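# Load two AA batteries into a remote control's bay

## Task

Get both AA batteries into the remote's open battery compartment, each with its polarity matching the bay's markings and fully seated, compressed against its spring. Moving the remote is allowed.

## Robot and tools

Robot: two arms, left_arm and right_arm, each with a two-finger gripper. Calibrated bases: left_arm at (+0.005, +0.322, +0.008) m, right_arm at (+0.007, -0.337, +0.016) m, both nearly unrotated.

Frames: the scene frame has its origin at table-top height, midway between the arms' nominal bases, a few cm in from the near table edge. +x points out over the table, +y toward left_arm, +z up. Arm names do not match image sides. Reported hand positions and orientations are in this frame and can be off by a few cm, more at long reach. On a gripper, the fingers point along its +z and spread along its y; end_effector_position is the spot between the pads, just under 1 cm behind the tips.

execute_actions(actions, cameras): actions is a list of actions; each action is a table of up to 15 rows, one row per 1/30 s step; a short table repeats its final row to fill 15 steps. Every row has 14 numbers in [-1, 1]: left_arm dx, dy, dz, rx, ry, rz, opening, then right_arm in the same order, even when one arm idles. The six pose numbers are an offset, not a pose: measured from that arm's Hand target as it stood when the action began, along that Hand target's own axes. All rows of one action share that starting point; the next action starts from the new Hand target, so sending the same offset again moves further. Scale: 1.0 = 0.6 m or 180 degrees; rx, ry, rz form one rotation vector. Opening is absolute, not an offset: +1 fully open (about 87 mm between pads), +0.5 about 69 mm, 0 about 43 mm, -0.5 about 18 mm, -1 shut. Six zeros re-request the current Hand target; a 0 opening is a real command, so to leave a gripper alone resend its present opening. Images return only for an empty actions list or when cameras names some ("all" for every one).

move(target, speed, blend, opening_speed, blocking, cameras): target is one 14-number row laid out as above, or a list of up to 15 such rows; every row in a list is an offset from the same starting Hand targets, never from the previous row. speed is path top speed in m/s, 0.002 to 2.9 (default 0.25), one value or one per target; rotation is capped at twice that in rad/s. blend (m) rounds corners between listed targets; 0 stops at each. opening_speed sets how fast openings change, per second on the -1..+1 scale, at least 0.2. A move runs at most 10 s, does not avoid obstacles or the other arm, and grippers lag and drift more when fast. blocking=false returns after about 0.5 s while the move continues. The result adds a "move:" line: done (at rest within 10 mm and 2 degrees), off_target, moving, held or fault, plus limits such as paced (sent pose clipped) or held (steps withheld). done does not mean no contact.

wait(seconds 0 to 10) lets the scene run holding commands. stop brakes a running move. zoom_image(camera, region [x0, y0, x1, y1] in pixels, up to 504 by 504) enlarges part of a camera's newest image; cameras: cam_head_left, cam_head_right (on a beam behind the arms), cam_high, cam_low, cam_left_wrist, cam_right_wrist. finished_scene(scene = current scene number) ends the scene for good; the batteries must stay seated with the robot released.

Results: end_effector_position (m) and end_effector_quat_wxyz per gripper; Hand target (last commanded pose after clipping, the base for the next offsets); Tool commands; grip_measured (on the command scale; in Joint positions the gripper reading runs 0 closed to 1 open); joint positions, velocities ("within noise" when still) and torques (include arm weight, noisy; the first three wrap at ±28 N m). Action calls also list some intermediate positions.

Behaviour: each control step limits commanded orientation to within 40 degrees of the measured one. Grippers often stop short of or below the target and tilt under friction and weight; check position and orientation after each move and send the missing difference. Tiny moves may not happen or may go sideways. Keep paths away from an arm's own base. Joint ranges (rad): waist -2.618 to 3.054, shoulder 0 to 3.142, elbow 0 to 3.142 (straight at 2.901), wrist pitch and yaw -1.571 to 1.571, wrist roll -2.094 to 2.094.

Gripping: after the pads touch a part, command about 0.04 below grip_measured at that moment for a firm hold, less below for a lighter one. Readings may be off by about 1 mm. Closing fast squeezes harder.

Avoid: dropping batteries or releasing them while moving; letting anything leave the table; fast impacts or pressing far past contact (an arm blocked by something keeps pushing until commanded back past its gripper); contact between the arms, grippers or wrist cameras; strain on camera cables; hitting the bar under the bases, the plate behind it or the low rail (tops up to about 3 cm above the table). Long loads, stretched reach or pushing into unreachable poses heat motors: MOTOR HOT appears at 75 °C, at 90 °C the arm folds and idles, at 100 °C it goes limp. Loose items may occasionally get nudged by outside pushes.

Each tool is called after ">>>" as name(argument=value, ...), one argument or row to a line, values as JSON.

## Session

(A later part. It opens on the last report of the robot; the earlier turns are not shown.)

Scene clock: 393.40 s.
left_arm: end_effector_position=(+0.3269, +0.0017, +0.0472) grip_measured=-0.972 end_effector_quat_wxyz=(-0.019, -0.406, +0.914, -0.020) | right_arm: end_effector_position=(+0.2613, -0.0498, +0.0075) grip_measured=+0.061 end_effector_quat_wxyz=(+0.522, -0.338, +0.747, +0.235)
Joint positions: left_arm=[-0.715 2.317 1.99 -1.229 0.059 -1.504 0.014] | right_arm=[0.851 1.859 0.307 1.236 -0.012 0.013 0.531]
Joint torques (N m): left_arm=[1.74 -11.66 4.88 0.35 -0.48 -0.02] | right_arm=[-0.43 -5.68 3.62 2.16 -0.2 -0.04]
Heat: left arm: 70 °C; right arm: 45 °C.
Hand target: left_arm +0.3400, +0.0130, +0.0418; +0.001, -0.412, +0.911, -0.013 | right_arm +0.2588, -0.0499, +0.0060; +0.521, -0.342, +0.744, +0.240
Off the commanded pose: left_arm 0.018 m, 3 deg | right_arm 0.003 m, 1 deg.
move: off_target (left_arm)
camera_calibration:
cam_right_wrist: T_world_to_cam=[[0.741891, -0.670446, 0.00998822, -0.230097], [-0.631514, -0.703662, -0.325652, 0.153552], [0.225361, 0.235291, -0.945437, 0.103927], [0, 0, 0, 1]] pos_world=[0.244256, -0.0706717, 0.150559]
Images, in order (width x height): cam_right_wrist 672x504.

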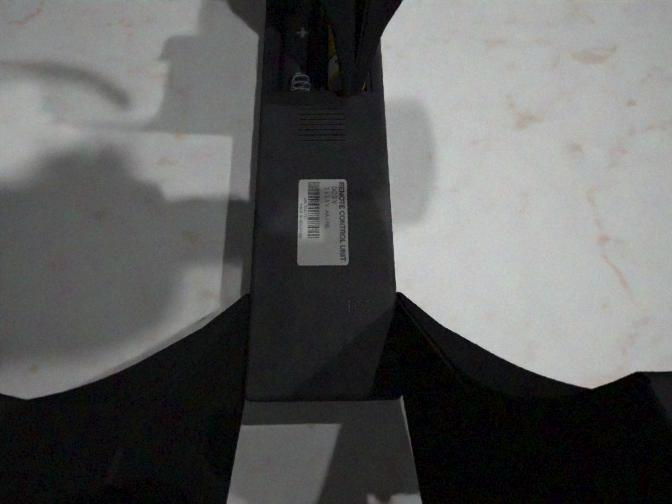

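>>> move(
  target=[-0.0167, 0.003, 0.0, 0, 0, 0, -1.0, 0, 0, 0, 0, 0, 0, -0.08],
  speed=0.06,
  cameras=["cam_right_wrist", "cam_left_wrist"],
)

>>> zoom_image(
  camera="cam_right_wrist",
  region=[250, 0, 410, 120],
)

Scene clock: 394.83 s.
left_arm: end_effector_position=(+0.3411, +0.0177, +0.0464) grip_measured=-0.972 end_effector_quat_wxyz=(-0.010, -0.414, +0.910, -0.017) | right_arm: end_effector_position=(+0.2613, -0.0498, +0.0075) grip_measured=+0.061 end_effector_quat_wxyz=(+0.522, -0.338, +0.747, +0.235)
Joint positions: left_arm=[-0.674 2.317 1.99 -1.226 0.042 -1.481 0.014] | right_arm=[0.851 1.859 0.307 1.236 -0.012 0.013 0.531]
Joint torques (N m): left_arm=[0.08 -12.22 4.22 0.34 -0.29 0.08] | right_arm=[-0.42 -5.65 3.62 2.17 -0.19 -0.03]
Heat: left arm: 70 °C; right arm: 45 °C.
Hand target: left_arm +0.3453, +0.0218, +0.0417; +0.001, -0.412, +0.911, -0.013 | right_arm +0.2588, -0.0499, +0.0060; +0.521, -0.342, +0.744, +0.240
Off the commanded pose: left_arm 0.007 m, 1 deg | right_arm 0.003 m, 1 deg.
move: done
camera_calibration:
cam_left_wrist: T_world_to_cam=[[0.754376, -0.656375, 0.00942034, -0.245705], [-0.411683, -0.461875, 0.785614, 0.135669], [-0.511306, -0.596526, -0.618646, 0.359719], [0, 0, 0, 1]] pos_world=[0.425133, 0.115969, 0.11827]
cam_right_wrist: T_world_to_cam=[[0.741891, -0.670446, 0.00998822, -0.230097], [-0.631514, -0.703662, -0.325652, 0.153552], [0.225361, 0.235291, -0.945437, 0.103927], [0, 0, 0, 1]] pos_world=[0.244256, -0.0706717, 0.150559]
Images, in order (width x height): cam_left_wrist 672x504, cam_right_wrist 672x504.

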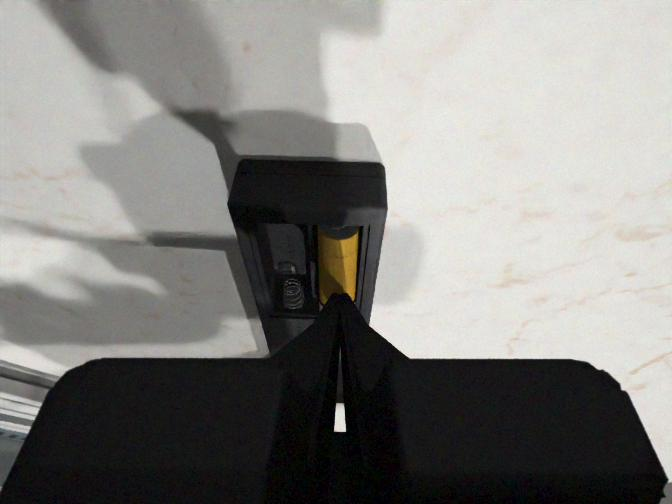

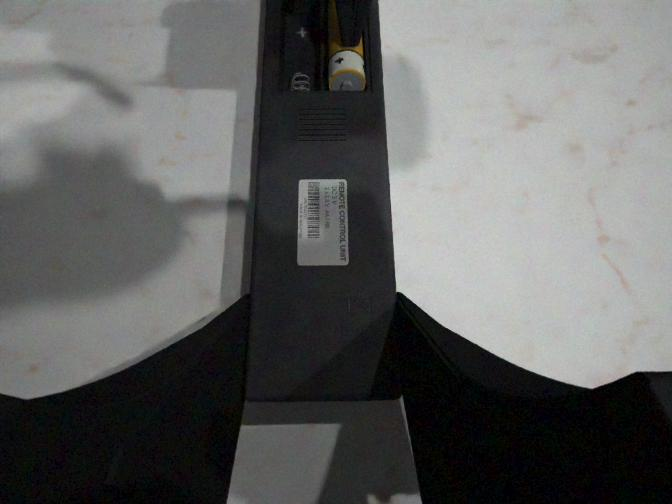

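Scaled by 3.150 from the camera's 672x504 image, which has a finer 960x720 frame.

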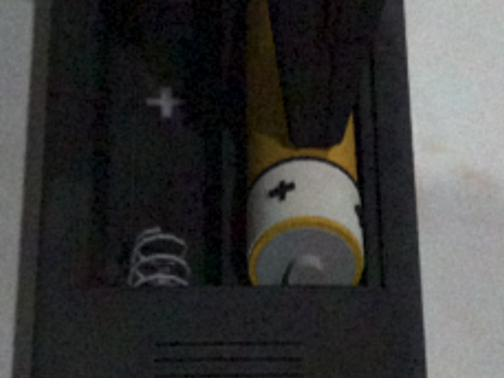

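>>> move(
  target=[
    [0, 0, -0.06, 0, 0, 0, -1.0, 0, 0, 0, 0, 0, 0, -0.08],
    [0.0467, 0.0015, -0.06, 0, 0, 0, -1.0, 0, 0, 0, 0, 0, 0, -0.08],
    [0.0467, 0.0015, 0.012, 0, 0, 0, -1.0, 0, 0, 0, 0, 0, 0, -0.08],
  ],
  speed=0.1,
  cameras=["cam_right_wrist", "cam_left_wrist"],
)

>>> zoom_image(
  camera="cam_right_wrist",
  region=[250, 0, 410, 120],
)

Scene clock: 398.30 s.
left_arm: end_effector_position=(+0.3168, +0.0027, +0.0413) grip_measured=-0.972 end_effector_quat_wxyz=(-0.017, -0.407, +0.913, -0.002) | right_arm: end_effector_position=(+0.2613, -0.0498, +0.0075) grip_measured=+0.061 end_effector_quat_wxyz=(+0.522, -0.338, +0.747, +0.235)
Joint positions: left_arm=[-0.735 2.313 1.963 -1.235 0.039 -1.526 0.014] | right_arm=[0.851 1.859 0.307 1.236 -0.012 0.013 0.531]
Joint torques (N m): left_arm=[0.17 -12.08 3.06 0.71 -0.35 -0.19] | right_arm=[-0.4 -5.67 3.6 2.17 -0.19 -0.04]
Heat: left arm: 70 °C; right arm: 45 °C.
Hand target: left_arm +0.3263, +0.0012, +0.0348; +0.001, -0.412, +0.911, -0.014 | right_arm +0.2588, -0.0499, +0.0060; +0.521, -0.342, +0.744, +0.240
Off the commanded pose: left_arm 0.012 m, 3 deg | right_arm 0.003 m, 1 deg.
move: off_target (left_arm)
camera_calibration:
cam_left_wrist: T_world_to_cam=[[0.744517, -0.667189, -0.0235392, -0.232746], [-0.399354, -0.473341, 0.785153, 0.118834], [-0.534987, -0.575159, -0.618854, 0.342662], [0, 0, 0, 1]] pos_world=[0.40406, 0.0980482, 0.113276]
cam_right_wrist: T_world_to_cam=[[0.741891, -0.670446, 0.00998822, -0.230097], [-0.631514, -0.703662, -0.325652, 0.153552], [0.225361, 0.235291, -0.945437, 0.103927], [0, 0, 0, 1]] pos_world=[0.244256, -0.0706717, 0.150559]
Images, in order (width x height): cam_left_wrist 672x504, cam_right_wrist 672x504.

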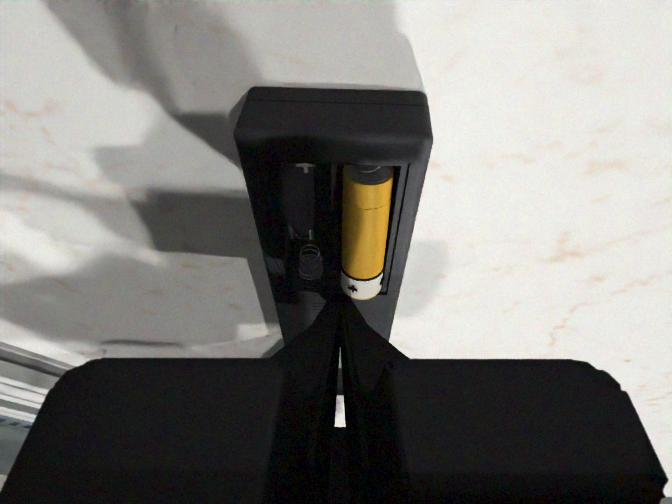

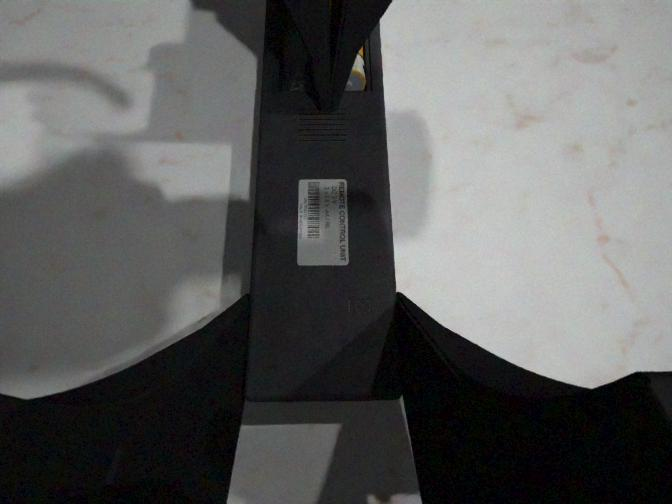

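Scaled by 3.150 from the camera's 672x504 image, which has a finer 960x720 frame.

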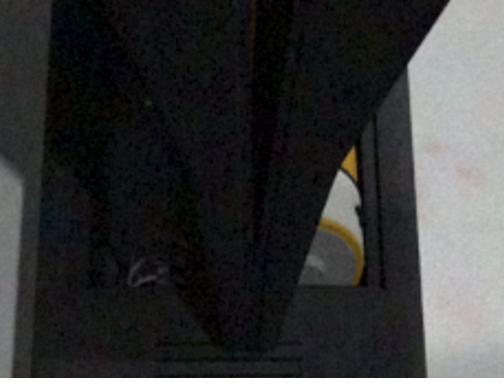

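>>> move(
  target=[
    [0, -0.002, -0.12, 0, 0, 0, -1.0, 0, 0, 0, 0, 0, 0, -0.08],
    [0.0, -0.002, 0.0, 0, 0, 0, -1.0, 0, 0, 0, 0, 0, 0, -0.08],
  ],
  speed=0.12,
  cameras=["cam_right_wrist", "cam_left_wrist"],
)

>>> zoom_image(
  camera="cam_right_wrist",
  region=[250, 0, 410, 120],
)

Scene clock: 401.40 s.
left_arm: end_effector_position=(+0.3175, +0.0027, +0.0419) grip_measured=-0.972 end_effector_quat_wxyz=(-0.015, -0.407, +0.913, -0.002) | right_arm: end_effector_position=(+0.2613, -0.0498, +0.0075) grip_measured=+0.061 end_effector_quat_wxyz=(+0.522, -0.338, +0.747, +0.235)
Joint positions: left_arm=[-0.735 2.313 1.966 -1.236 0.037 -1.527 0.014] | right_arm=[0.851 1.859 0.307 1.236 -0.012 0.013 0.531]
Joint torques (N m): left_arm=[0.02 -12.08 3.33 0.7 -0.29 -0.15] | right_arm=[-0.42 -5.67 3.62 2.17 -0.19 -0.04]
Heat: left arm: 70 °C; right arm: 45 °C.
Hand target: left_arm +0.3271, +0.0004, +0.0347; +0.001, -0.412, +0.911, -0.013 | right_arm +0.2588, -0.0499, +0.0060; +0.521, -0.342, +0.744, +0.240
Off the commanded pose: left_arm 0.012 m, 2 deg | right_arm 0.003 m, 1 deg.
move: off_target (left_arm)
camera_calibration:
cam_left_wrist: T_world_to_cam=[[0.745048, -0.666644, -0.0221068, -0.233453], [-0.401305, -0.474483, 0.783467, 0.119374], [-0.532783, -0.574849, -0.621041, 0.342768], [0, 0, 0, 1]] pos_world=[0.40446, 0.0980505, 0.114186]
cam_right_wrist: T_world_to_cam=[[0.741891, -0.670446, 0.00998822, -0.230097], [-0.631514, -0.703662, -0.325652, 0.153552], [0.225361, 0.235291, -0.945437, 0.103927], [0, 0, 0, 1]] pos_world=[0.244256, -0.0706717, 0.150559]
Images, in order (width x height): cam_left_wrist 672x504, cam_right_wrist 672x504.

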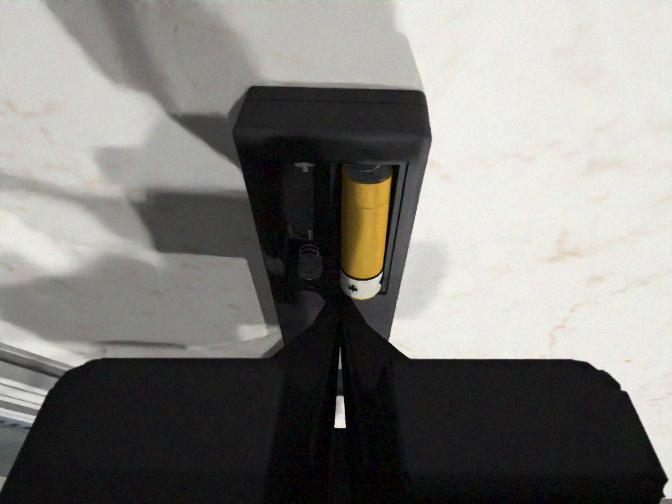

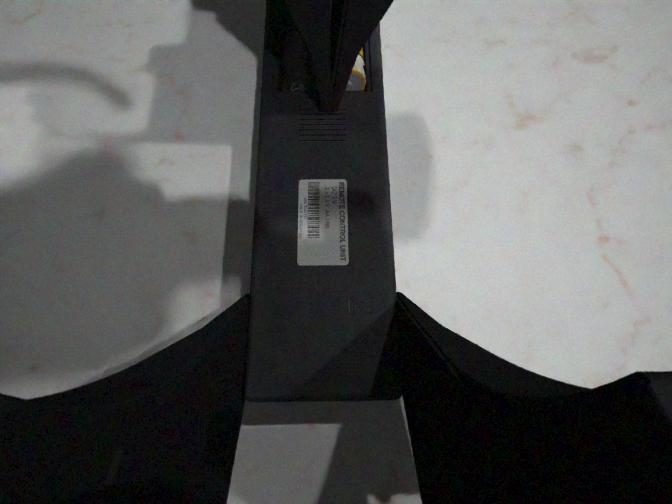

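Scaled by 3.150 from the camera's 672x504 image, which has a finer 960x720 frame.

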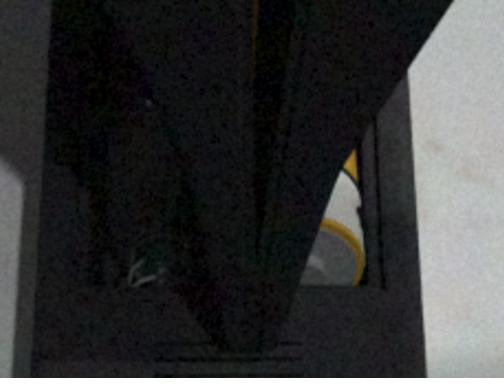

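>>> move(
  target=[
    [0, -0.0125, -0.06, 0, 0, 0, -1.0, 0, 0, 0, 0, 0, 0, -0.08],
    [0.0, -0.0125, 0.0, 0, 0, 0, -1.0, 0, 0, 0, 0, 0, 0, -0.08],
  ],
  speed=0.12,
  cameras=["cam_right_wrist", "cam_left_wrist"],
)

>>> zoom_image(
  camera="cam_right_wrist",
  region=[250, 0, 410, 120],
)

Scene clock: 403.87 s.
left_arm: end_effector_position=(+0.3294, -0.0068, +0.0447) grip_measured=-0.972 end_effector_quat_wxyz=(-0.005, -0.407, +0.913, -0.021) | right_arm: end_effector_position=(+0.2613, -0.0498, +0.0075) grip_measured=+0.061 end_effector_quat_wxyz=(+0.522, -0.338, +0.747, +0.235)
Joint positions: left_arm=[-0.735 2.333 2.012 -1.218 0.035 -1.527 0.014] | right_arm=[0.851 1.859 0.307 1.236 -0.012 0.013 0.531]
Joint torques (N m): left_arm=[-0.24 -10.88 4.81 0.32 -0.29 -0.18] | right_arm=[-0.43 -5.67 3.63 2.16 -0.2 -0.04]
Heat: left arm: 70 °C; right arm: 45 °C.
Hand target: left_arm +0.3327, -0.0045, +0.0349; +0.001, -0.412, +0.911, -0.013 | right_arm +0.2588, -0.0499, +0.0060; +0.521, -0.342, +0.744, +0.240
Off the commanded pose: left_arm 0.011 m, 1 deg | right_arm 0.003 m, 1 deg.
move: off_target (left_arm)
camera_calibration:
cam_left_wrist: T_world_to_cam=[[0.745134, -0.666578, 0.0211814, -0.250601], [-0.42825, -0.453889, 0.7814, 0.126561], [-0.51125, -0.591319, -0.623671, 0.338287], [0, 0, 0, 1]] pos_world=[0.41388, 0.0904347, 0.117393]
cam_right_wrist: T_world_to_cam=[[0.741891, -0.670446, 0.00998822, -0.230097], [-0.631514, -0.703662, -0.325652, 0.153552], [0.225361, 0.235291, -0.945437, 0.103927], [0, 0, 0, 1]] pos_world=[0.244256, -0.0706717, 0.150559]
Images, in order (width x height): cam_left_wrist 672x504, cam_right_wrist 672x504.

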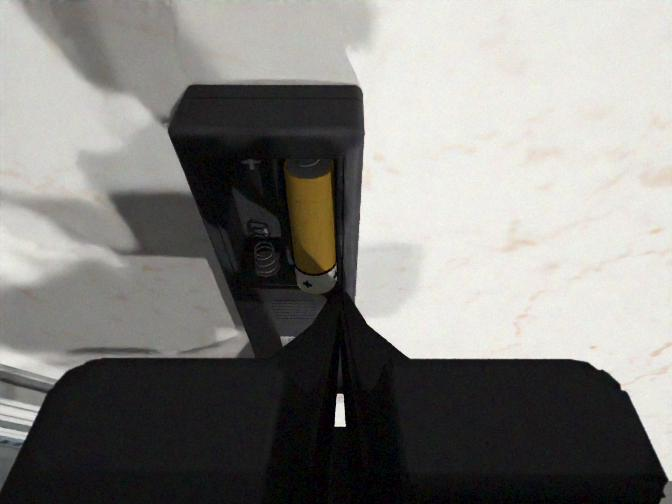

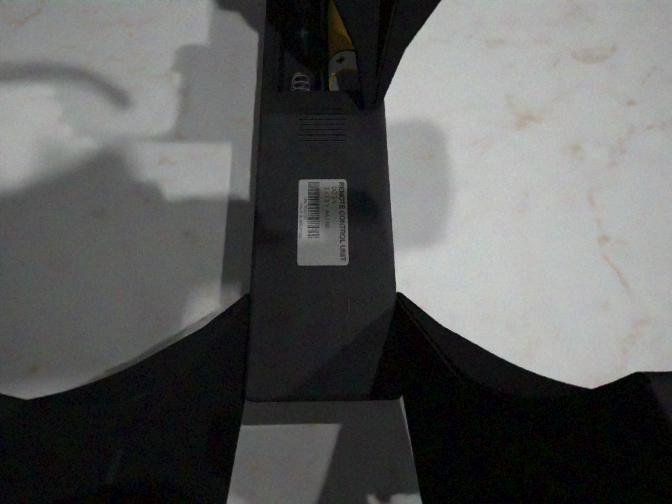

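Scaled by 3.150 from the camera's 672x504 image, which has a finer 960x720 frame.

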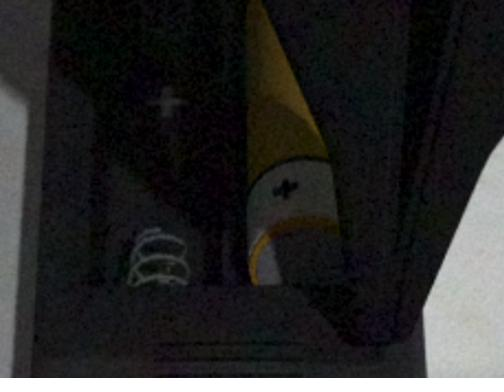

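>>> move(
  target=[
    [0, 0.0055, -0.06, 0, 0, 0, -1.0, 0, 0, 0, 0, 0, 0, -0.08],
    [0.0, 0.0055, -0.01, 0, 0, 0, -1.0, 0, 0, 0, 0, 0, 0, -0.08],
  ],
  speed=0.12,
  cameras=["cam_right_wrist", "cam_left_wrist"],
)

>>> zoom_image(
  camera="cam_right_wrist",
  region=[250, 0, 410, 120],
)

Scene clock: 408.43 s.
left_arm: end_effector_position=(+0.3253, -0.0033, +0.0435) grip_measured=-0.972 end_effector_quat_wxyz=(-0.009, -0.407, +0.913, -0.012) | right_arm: end_effector_position=(+0.2613, -0.0498, +0.0075) grip_measured=+0.061 end_effector_quat_wxyz=(+0.522, -0.338, +0.747, +0.235)
Joint positions: left_arm=[-0.735 2.333 2.008 -1.235 0.035 -1.527 0.014] | right_arm=[0.851 1.859 0.307 1.236 -0.012 0.013 0.531]
Joint torques (N m): left_arm=[0.12 -12.48 4.4 0.39 -0.27 -0.09] | right_arm=[-0.42 -5.65 3.6 2.16 -0.2 -0.04]
Heat: left arm: 70 °C; right arm: 45 °C.
Hand target: left_arm +0.3302, -0.0022, +0.0408; +0.001, -0.412, +0.911, -0.013 | right_arm +0.2588, -0.0499, +0.0060; +0.521, -0.342, +0.744, +0.240
Off the commanded pose: left_arm 0.006 m, 1 deg | right_arm 0.003 m, 1 deg.
move: done
camera_calibration:
cam_left_wrist: T_world_to_cam=[[0.745378, -0.666642, -0.000159144, -0.24435], [-0.415521, -0.464784, 0.781868, 0.123195], [-0.5213, -0.582721, -0.623444, 0.340777], [0, 0, 0, 1]] pos_world=[0.41097, 0.0929434, 0.116094]
cam_right_wrist: T_world_to_cam=[[0.741891, -0.670446, 0.00998822, -0.230097], [-0.631514, -0.703662, -0.325652, 0.153552], [0.225361, 0.235291, -0.945437, 0.103927], [0, 0, 0, 1]] pos_world=[0.244256, -0.0706717, 0.150559]
Images, in order (width x height): cam_left_wrist 672x504, cam_right_wrist 672x504.

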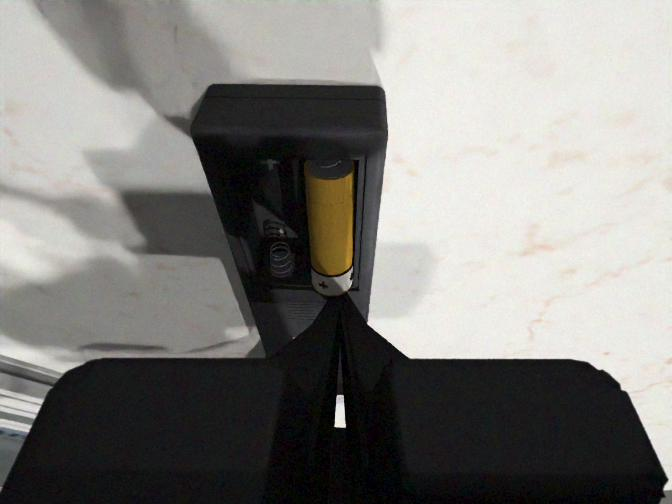

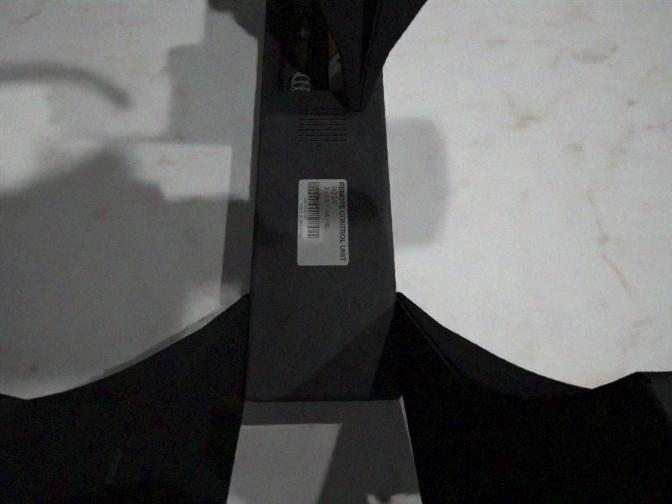

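Scaled by 3.150 from the camera's 672x504 image, which has a finer 960x720 frame.

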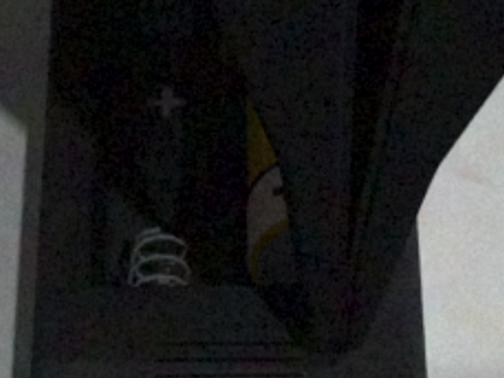

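>>> move(
  target=[
    [0, 0.003, -0.04, 0, 0, 0, -1.0, 0, 0, 0, 0, 0, 0, -0.08],
    [0.0, 0.003, 0.004, 0, 0, 0, -1.0, 0, 0, 0, 0, 0, 0, -0.08],
  ],
  speed=0.1,
  cameras=["cam_right_wrist"],
)

>>> zoom_image(
  camera="cam_right_wrist",
  region=[250, 0, 410, 120],
)

Scene clock: 410.37 s.
left_arm: end_effector_position=(+0.3222, -0.0014, +0.0418) grip_measured=-0.972 end_effector_quat_wxyz=(-0.014, -0.408, +0.913, -0.006) | right_arm: end_effector_position=(+0.2613, -0.0498, +0.0075) grip_measured=+0.061 end_effector_quat_wxyz=(+0.522, -0.338, +0.747, +0.235)
Joint positions: left_arm=[-0.735 2.333 2 -1.242 0.037 -1.528 0.014] | right_arm=[0.851 1.859 0.307 1.236 -0.012 0.013 0.531]
Joint torques (N m): left_arm=[0.12 -12.86 3.22 0.57 -0.26 -0.11] | right_arm=[-0.43 -5.67 3.62 2.16 -0.2 -0.04]
Heat: left arm: 71 °C; right arm: 45 °C.
Hand target: left_arm +0.3289, -0.0012, +0.0384; +0.001, -0.412, +0.911, -0.014 | right_arm +0.2588, -0.0499, +0.0060; +0.521, -0.342, +0.744, +0.240
Off the commanded pose: left_arm 0.007 m, 2 deg | right_arm 0.003 m, 1 deg.
move: done
camera_calibration:
cam_right_wrist: T_world_to_cam=[[0.741891, -0.670446, 0.00998822, -0.230097], [-0.631514, -0.703662, -0.325652, 0.153552], [0.225361, 0.235291, -0.945437, 0.103927], [0, 0, 0, 1]] pos_world=[0.244256, -0.0706717, 0.150559]
Images, in order (width x height): cam_right_wrist 672x504.

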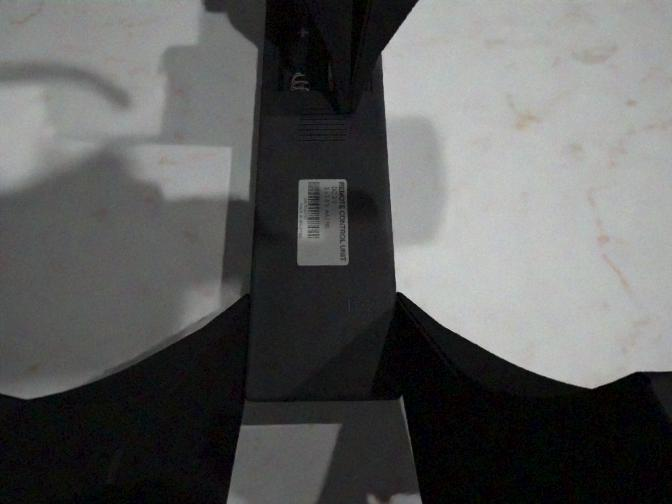

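Scaled by 3.150 from the camera's 672x504 image, which has a finer 960x720 frame.

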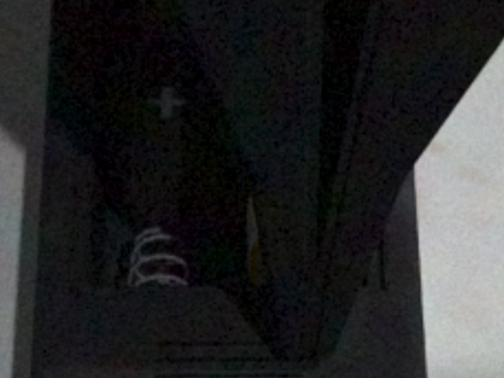

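>>> move(
  target=[-0.0333, 0, 0.005, 0, 0, 0, -1.0, 0, 0, 0, 0, 0, 0, -0.08],
  speed=0.05,
  cameras=["cam_right_wrist", "cam_left_wrist"],
)

>>> zoom_image(
  camera="cam_right_wrist",
  region=[250, 0, 410, 120],
)

>>> zoom_image(
  camera="cam_left_wrist",
  region=[220, 130, 420, 350],
)

Scene clock: 412.07 s.
left_arm: end_effector_position=(+0.3238, -0.0009, +0.0424) grip_measured=-0.972 end_effector_quat_wxyz=(-0.031, -0.403, +0.915, -0.019) | right_arm: end_effector_position=(+0.2613, -0.0498, +0.0075) grip_measured=+0.061 end_effector_quat_wxyz=(+0.522, -0.338, +0.747, +0.235)
Joint positions: left_arm=[-0.715 2.333 1.994 -1.23 0.08 -1.498 0.014] | right_arm=[0.851 1.859 0.307 1.236 -0.012 0.013 0.531]
Joint torques (N m): left_arm=[2.02 -12.38 3.52 0.51 -0.67 -0.01] | right_arm=[-0.43 -5.65 3.62 2.17 -0.19 -0.04]
Heat: left arm: 71 °C; right arm: 45 °C.
Hand target: left_arm +0.3422, +0.0139, +0.0352; +0.001, -0.412, +0.911, -0.013 | right_arm +0.2588, -0.0499, +0.0060; +0.521, -0.342, +0.744, +0.240
Off the commanded pose: left_arm 0.025 m, 4 deg | right_arm 0.003 m, 1 deg.
move: off_target (left_arm)
camera_calibration:
cam_left_wrist: T_world_to_cam=[[0.738735, -0.673979, -0.00475962, -0.239239], [-0.392698, -0.436147, 0.809669, 0.115996], [-0.547776, -0.596262, -0.586867, 0.347749], [0, 0, 0, 1]] pos_world=[0.412774, 0.0966987, 0.109025]
cam_right_wrist: T_world_to_cam=[[0.741891, -0.670446, 0.00998822, -0.230097], [-0.631514, -0.703662, -0.325652, 0.153552], [0.225361, 0.235291, -0.945437, 0.103927], [0, 0, 0, 1]] pos_world=[0.244256, -0.0706717, 0.150559]
Images, in order (width x height): cam_left_wrist 672x504, cam_right_wrist 672x504.

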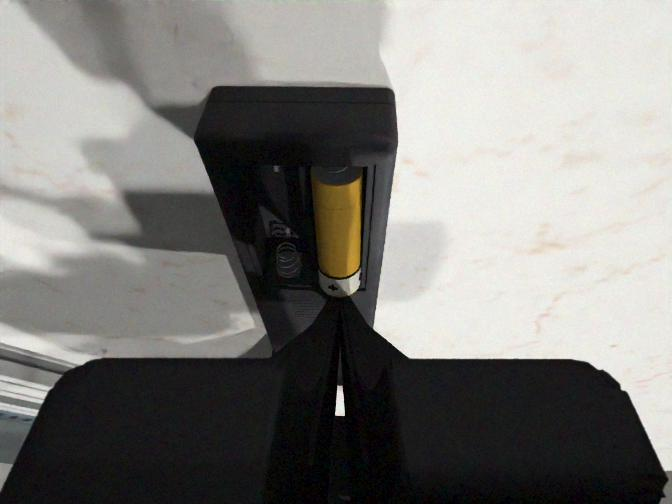

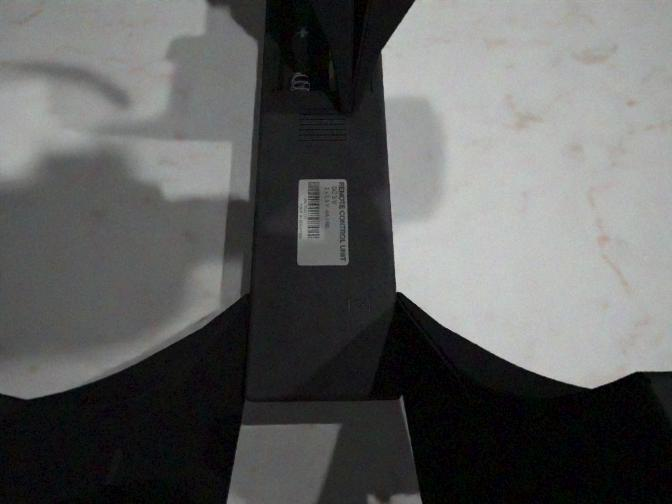

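Scaled by 3.150 from the camera's 672x504 image, which has a finer 960x720 frame.

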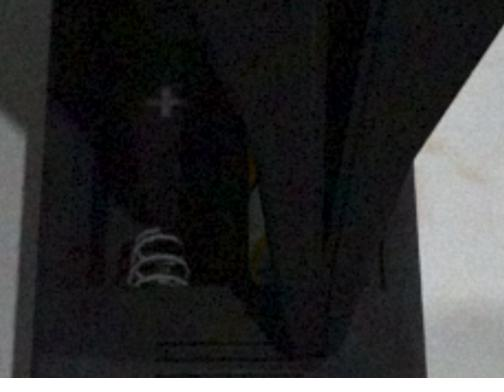

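Scaled by 2.291 from the camera's 672x504 image, which has a finer 960x720 frame.

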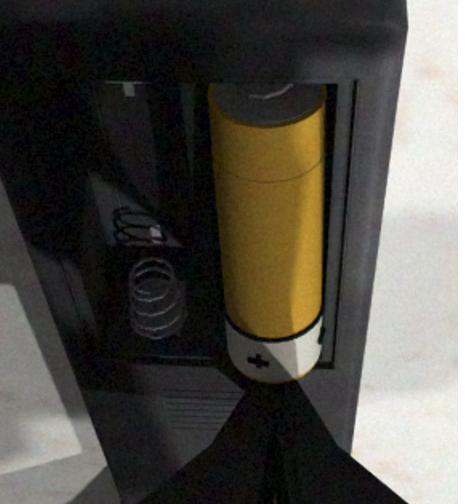

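>>> move(
  target=[-0.0167, 0, -0.003, 0, 0, 0, -1.0, 0, 0, 0, 0, 0, 0, -0.08],
  speed=0.05,
  cameras=["cam_right_wrist", "cam_left_wrist"],
)

>>> zoom_image(
  camera="cam_right_wrist",
  region=[250, 0, 410, 120],
)

>>> zoom_image(
  camera="cam_left_wrist",
  region=[220, 130, 420, 350],
)

Scene clock: 413.43 s.
left_arm: end_effector_position=(+0.3252, +0.0009, +0.0439) grip_measured=-0.972 end_effector_quat_wxyz=(-0.042, -0.400, +0.915, -0.026) | right_arm: end_effector_position=(+0.2613, -0.0498, +0.0075) grip_measured=+0.061 end_effector_quat_wxyz=(+0.522, -0.338, +0.747, +0.235)
Joint positions: left_arm=[-0.701 2.333 1.994 -1.23 0.107 -1.478 0.014] | right_arm=[0.851 1.859 0.307 1.236 -0.012 0.013 0.531]
Joint torques (N m): left_arm=[2.65 -12.45 4.86 0.39 -0.88 0.02] | right_arm=[-0.42 -5.67 3.62 2.16 -0.19 -0.03]
Heat: left arm: 71 °C; right arm: 45 °C.
Hand target: left_arm +0.3487, +0.0214, +0.0369; +0.001, -0.412, +0.911, -0.013 | right_arm +0.2588, -0.0499, +0.0060; +0.521, -0.342, +0.744, +0.240
Off the commanded pose: left_arm 0.032 m, 5 deg | right_arm 0.003 m, 1 deg.
move: off_target (left_arm)
camera_calibration:
cam_left_wrist: T_world_to_cam=[[0.734814, -0.678269, -0.000759457, -0.237967], [-0.383203, -0.416073, 0.824645, 0.112289], [-0.559647, -0.605669, -0.565651, 0.353414], [0, 0, 0, 1]] pos_world=[0.415678, 0.0993671, 0.10713]
cam_right_wrist: T_world_to_cam=[[0.741891, -0.670446, 0.00998822, -0.230097], [-0.631514, -0.703662, -0.325652, 0.153552], [0.225361, 0.235291, -0.945437, 0.103927], [0, 0, 0, 1]] pos_world=[0.244256, -0.0706717, 0.150559]
Images, in order (width x height): cam_left_wrist 672x504, cam_right_wrist 672x504.

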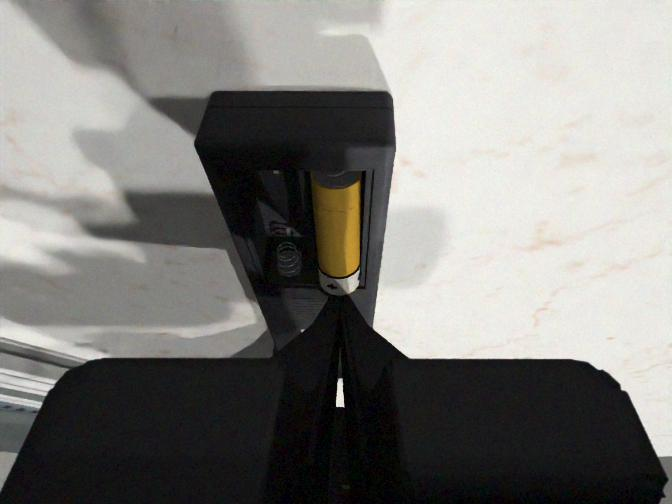

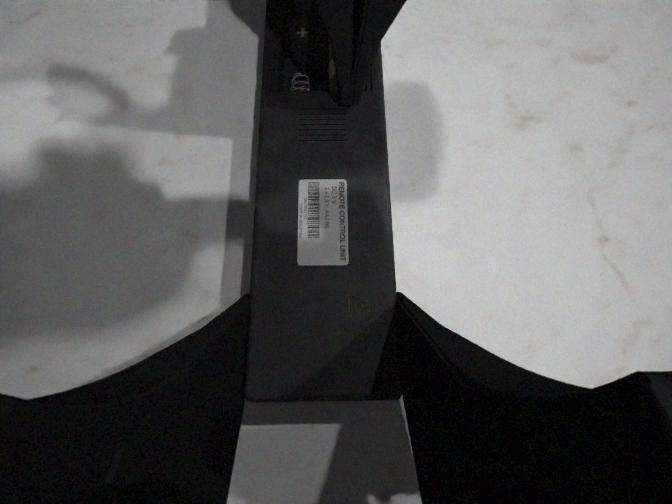

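Scaled by 3.150 from the camera's 672x504 image, which has a finer 960x720 frame.

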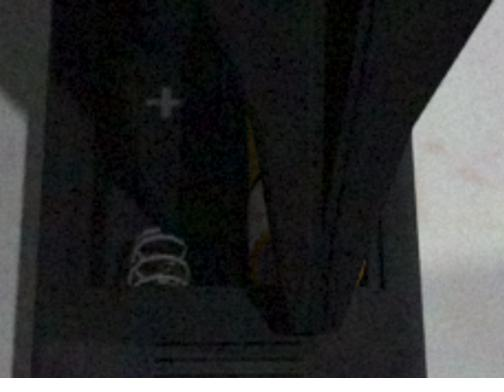

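Scaled by 2.291 from the camera's 672x504 image, which has a finer 960x720 frame.

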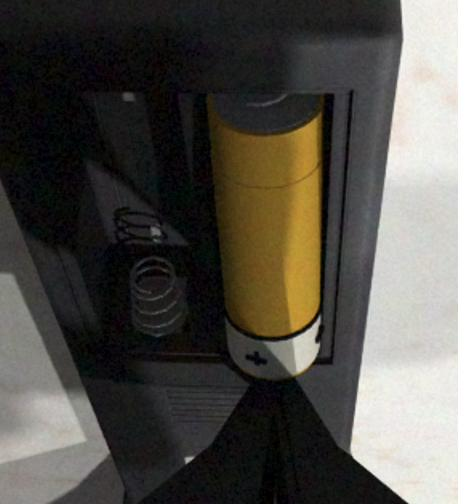

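>>> move(
  target=[-0.0167, 0, 0.012, 0, 0, 0, -1.0, 0, 0, 0, 0, 0, 0, -0.08],
  speed=0.04,
  cameras=["cam_right_wrist", "cam_left_wrist"],
)

>>> zoom_image(
  camera="cam_right_wrist",
  region=[250, 0, 410, 120],
)

>>> zoom_image(
  camera="cam_left_wrist",
  region=[220, 130, 420, 350],
)

Scene clock: 415.03 s.
left_arm: end_effector_position=(+0.3424, +0.0198, +0.0431) grip_measured=-0.972 end_effector_quat_wxyz=(-0.033, -0.411, +0.911, -0.025) | right_arm: end_effector_position=(+0.2613, -0.0498, +0.0075) grip_measured=+0.061 end_effector_quat_wxyz=(+0.522, -0.338, +0.747, +0.235)
Joint positions: left_arm=[-0.651 2.333 1.994 -1.226 0.09 -1.453 0.014] | right_arm=[0.851 1.859 0.307 1.236 -0.012 0.013 0.531]
Joint torques (N m): left_arm=[0.64 -11.22 3.97 0.57 -0.7 0.03] | right_arm=[-0.42 -5.67 3.62 2.17 -0.19 -0.04]
Heat: left arm: 71 °C; right arm: 45 °C.
Hand target: left_arm +0.3555, +0.0288, +0.0297; +0.001, -0.412, +0.911, -0.013 | right_arm +0.2588, -0.0499, +0.0060; +0.521, -0.342, +0.744, +0.240
Off the commanded pose: left_arm 0.021 m, 4 deg | right_arm 0.003 m, 1 deg.
move: off_target (left_arm)
camera_calibration:
cam_left_wrist: T_world_to_cam=[[0.75121, -0.660052, 0.00385921, -0.243909], [-0.385306, -0.433757, 0.81449, 0.128907], [-0.535932, -0.61334, -0.580164, 0.3667], [0, 0, 0, 1]] pos_world=[0.429422, 0.119833, 0.108694]
cam_right_wrist: T_world_to_cam=[[0.741891, -0.670446, 0.00998822, -0.230097], [-0.631514, -0.703662, -0.325652, 0.153552], [0.225361, 0.235291, -0.945437, 0.103927], [0, 0, 0, 1]] pos_world=[0.244256, -0.0706717, 0.150559]
Images, in order (width x height): cam_left_wrist 672x504, cam_right_wrist 672x504.

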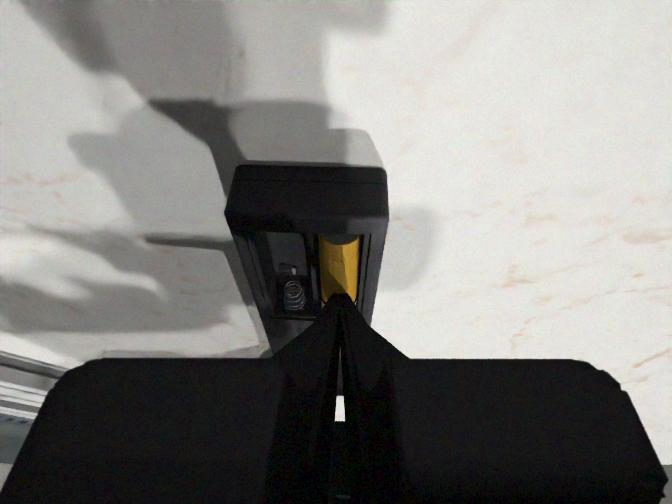

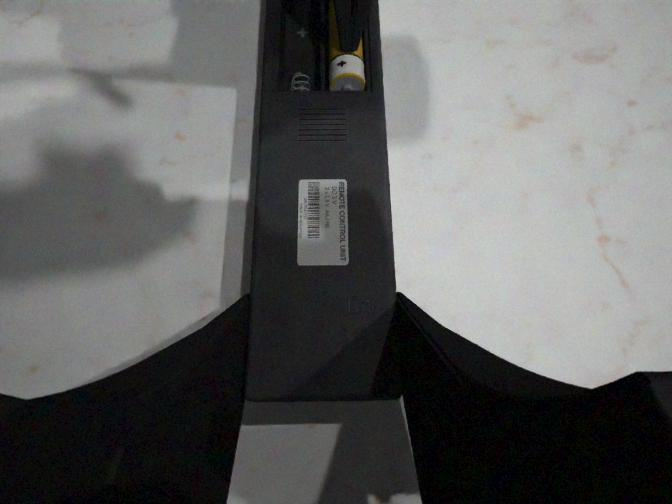

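Scaled by 3.150 from the camera's 672x504 image, which has a finer 960x720 frame.

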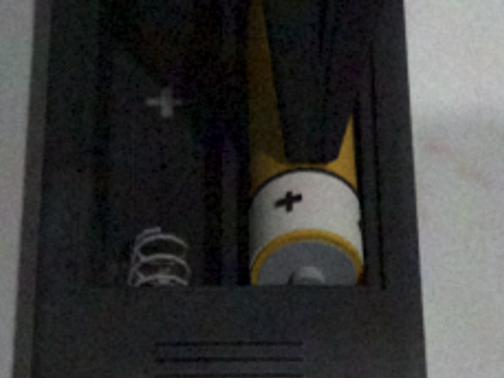

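Scaled by 2.291 from the camera's 672x504 image, which has a finer 960x720 frame.

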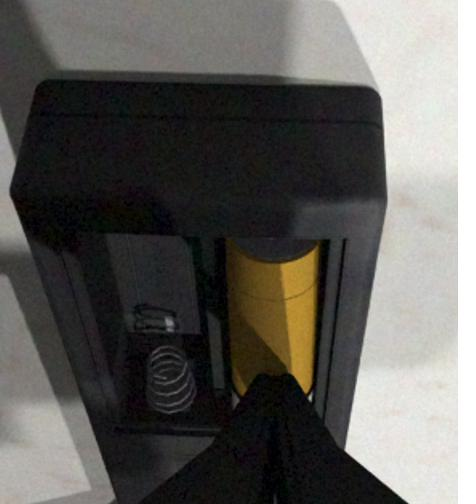

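>>> move(
  target=[
    [0.025, 0, -0.01, 0, 0, 0, -1.0, 0, 0, 0, 0, 0, 0, -0.08],
    [0.0407, 0, -0.06, 0, 0, 0, -0.70, 0, 0, 0, 0, 0, 0, -0.08],
  ],
  speed=0.1,
  cameras=["cam_right_wrist", "cam_left_wrist"],
)

>>> zoom_image(
  camera="cam_right_wrist",
  region=[250, 0, 410, 120],
)

>>> zoom_image(
  camera="cam_left_wrist",
  region=[220, 100, 420, 320],
)

Scene clock: 418.33 s.
left_arm: end_effector_position=(+0.3334, +0.0122, +0.0536) grip_measured=-0.700 end_effector_quat_wxyz=(-0.013, -0.409, +0.912, -0.006) | right_arm: end_effector_position=(+0.2613, -0.0498, +0.0075) grip_measured=+0.061 end_effector_quat_wxyz=(+0.522, -0.338, +0.747, +0.235)
Joint positions: left_arm=[-0.696 2.331 2.043 -1.288 0.036 -1.492 0.15] | right_arm=[0.851 1.859 0.307 1.236 -0.012 0.013 0.531]
Joint torques (N m): left_arm=[-0.32 -13.7 7.66 0.03 -0.25 -0.17] | right_arm=[-0.42 -5.68 3.62 2.16 -0.19 -0.04]
Heat: left arm: 72 °C; right arm: 45 °C.
Hand target: left_arm +0.3389, +0.0113, +0.0658; +0.001, -0.412, +0.911, -0.013 | right_arm +0.2588, -0.0499, +0.0060; +0.521, -0.342, +0.744, +0.240
Off the commanded pose: left_arm 0.013 m, 2 deg | right_arm 0.003 m, 1 deg.
move: off_target (left_arm); target 2's new opening was sent with left_arm's hand 0.013 m and 2 deg from that target
camera_calibration:
cam_left_wrist: T_world_to_cam=[[0.747431, -0.664184, -0.0143395, -0.239947], [-0.40453, -0.472142, 0.783222, 0.122189], [-0.526974, -0.579604, -0.621576, 0.36203], [0, 0, 0, 1]] pos_world=[0.419554, 0.108156, 0.125887]
cam_right_wrist: T_world_to_cam=[[0.741891, -0.670446, 0.00998822, -0.230097], [-0.631514, -0.703662, -0.325652, 0.153552], [0.225361, 0.235291, -0.945437, 0.103927], [0, 0, 0, 1]] pos_world=[0.244256, -0.0706717, 0.150559]
Images, in order (width x height): cam_left_wrist 672x504, cam_right_wrist 672x504.

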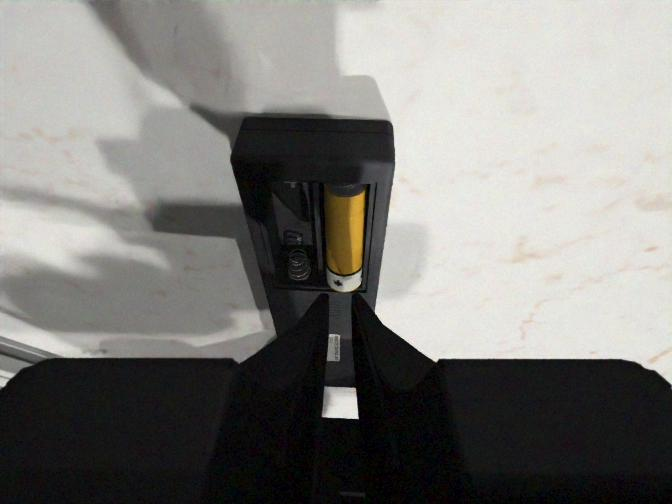

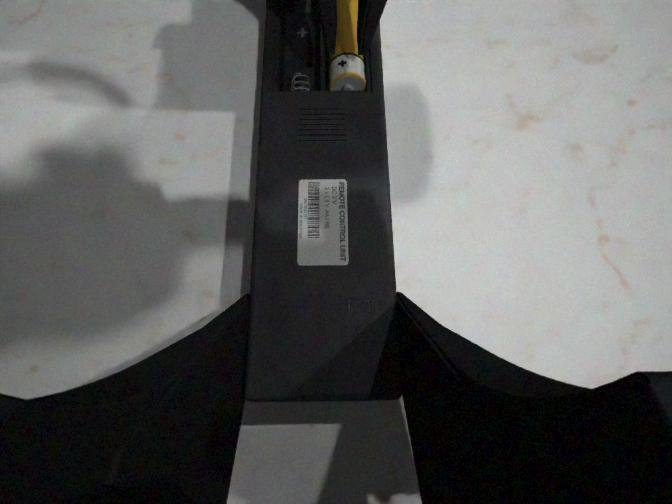

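Scaled by 3.150 from the camera's 672x504 image, which has a finer 960x720 frame.

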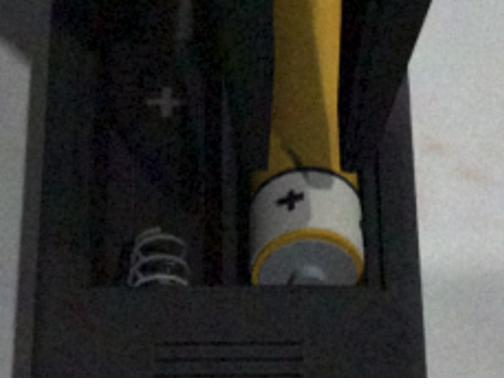

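Scaled by 2.291 from the camera's 672x504 image, which has a finer 960x720 frame.

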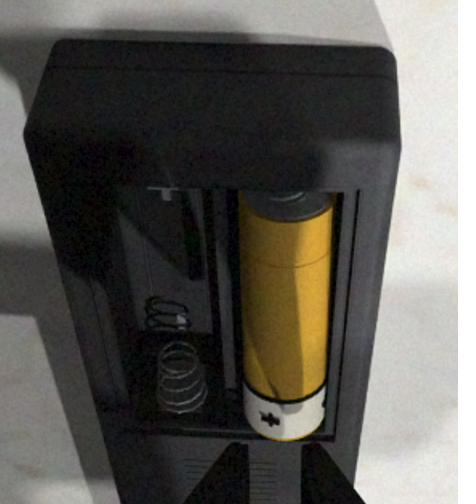

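>>> move(
  target=[-0.003, -0.002, 0.06, 0.004, 0, 0, -0.70, 0, 0, 0, 0, 0, 0, -0.08],
  speed=0.06,
  cameras=["cam_right_wrist", "cam_left_wrist"],
)

>>> zoom_image(
  camera="cam_right_wrist",
  region=[250, 0, 410, 120],
)

>>> zoom_image(
  camera="cam_left_wrist",
  region=[220, 130, 420, 350],
)

Scene clock: 420.07 s.
left_arm: end_effector_position=(+0.3334, +0.0100, +0.0415) grip_measured=-0.699 end_effector_quat_wxyz=(-0.013, -0.409, +0.912, -0.016) | right_arm: end_effector_position=(+0.2613, -0.0498, +0.0075) grip_measured=+0.061 end_effector_quat_wxyz=(+0.522, -0.338, +0.747, +0.235)
Joint positions: left_arm=[-0.696 2.319 1.973 -1.211 0.046 -1.493 0.15] | right_arm=[0.851 1.859 0.307 1.236 -0.012 0.013 0.531]
Joint torques (N m): left_arm=[0.12 -11.7 2.8 0.76 -0.32 -0.12] | right_arm=[-0.42 -5.65 3.63 2.17 -0.2 -0.03]
Heat: left arm: 73 °C; right arm: 45 °C.
Hand target: left_arm +0.3415, +0.0110, +0.0299; +0.004, -0.412, +0.911, -0.019 | right_arm +0.2588, -0.0499, +0.0060; +0.521, -0.342, +0.744, +0.240
Off the commanded pose: left_arm 0.014 m, 2 deg | right_arm 0.003 m, 1 deg.
move: off_target (left_arm)
camera_calibration:
cam_left_wrist: T_world_to_cam=[[0.748088, -0.663578, 0.00534688, -0.242646], [-0.41105, -0.457044, 0.788764, 0.132344], [-0.520962, -0.592263, -0.614673, 0.35115], [0, 0, 0, 1]] pos_world=[0.418856, 0.107445, 0.112752]
cam_right_wrist: T_world_to_cam=[[0.741891, -0.670446, 0.00998822, -0.230097], [-0.631514, -0.703662, -0.325652, 0.153552], [0.225361, 0.235291, -0.945437, 0.103927], [0, 0, 0, 1]] pos_world=[0.244256, -0.0706717, 0.150559]
Images, in order (width x height): cam_left_wrist 672x504, cam_right_wrist 672x504.

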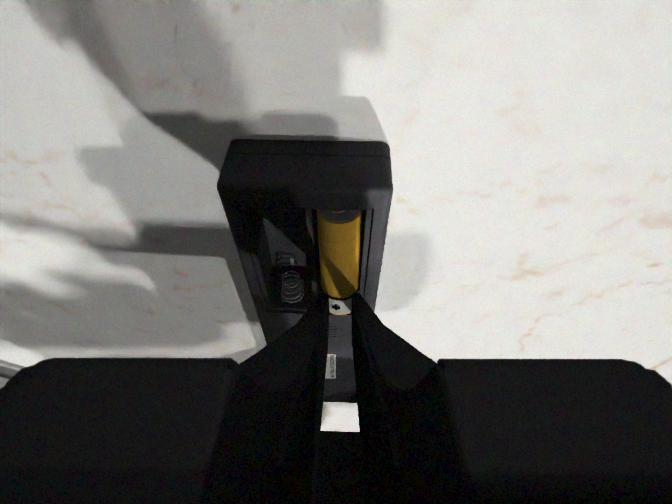

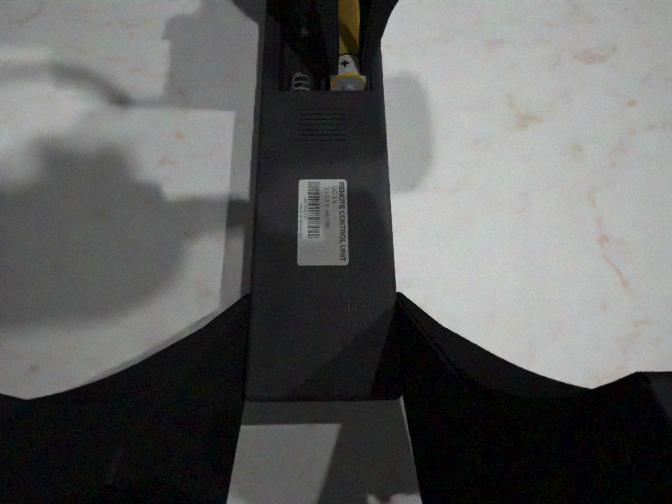

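Scaled by 3.150 from the camera's 672x504 image, which has a finer 960x720 frame.

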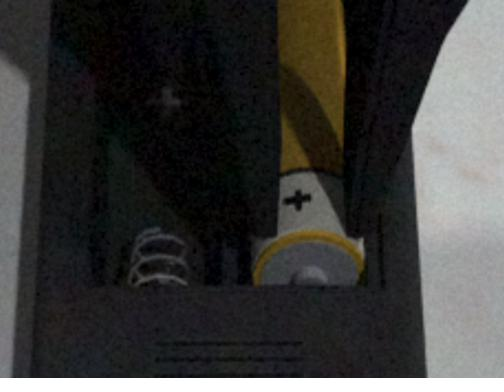

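Scaled by 2.291 from the camera's 672x504 image, which has a finer 960x720 frame.

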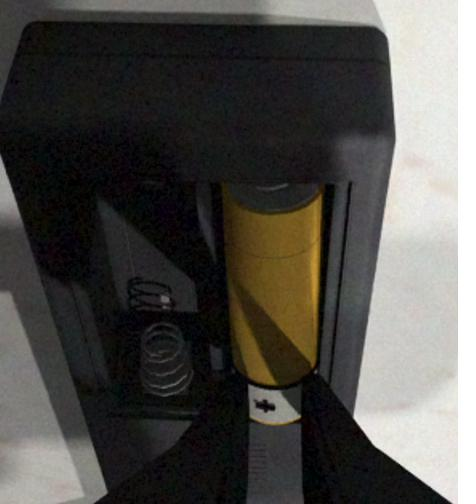

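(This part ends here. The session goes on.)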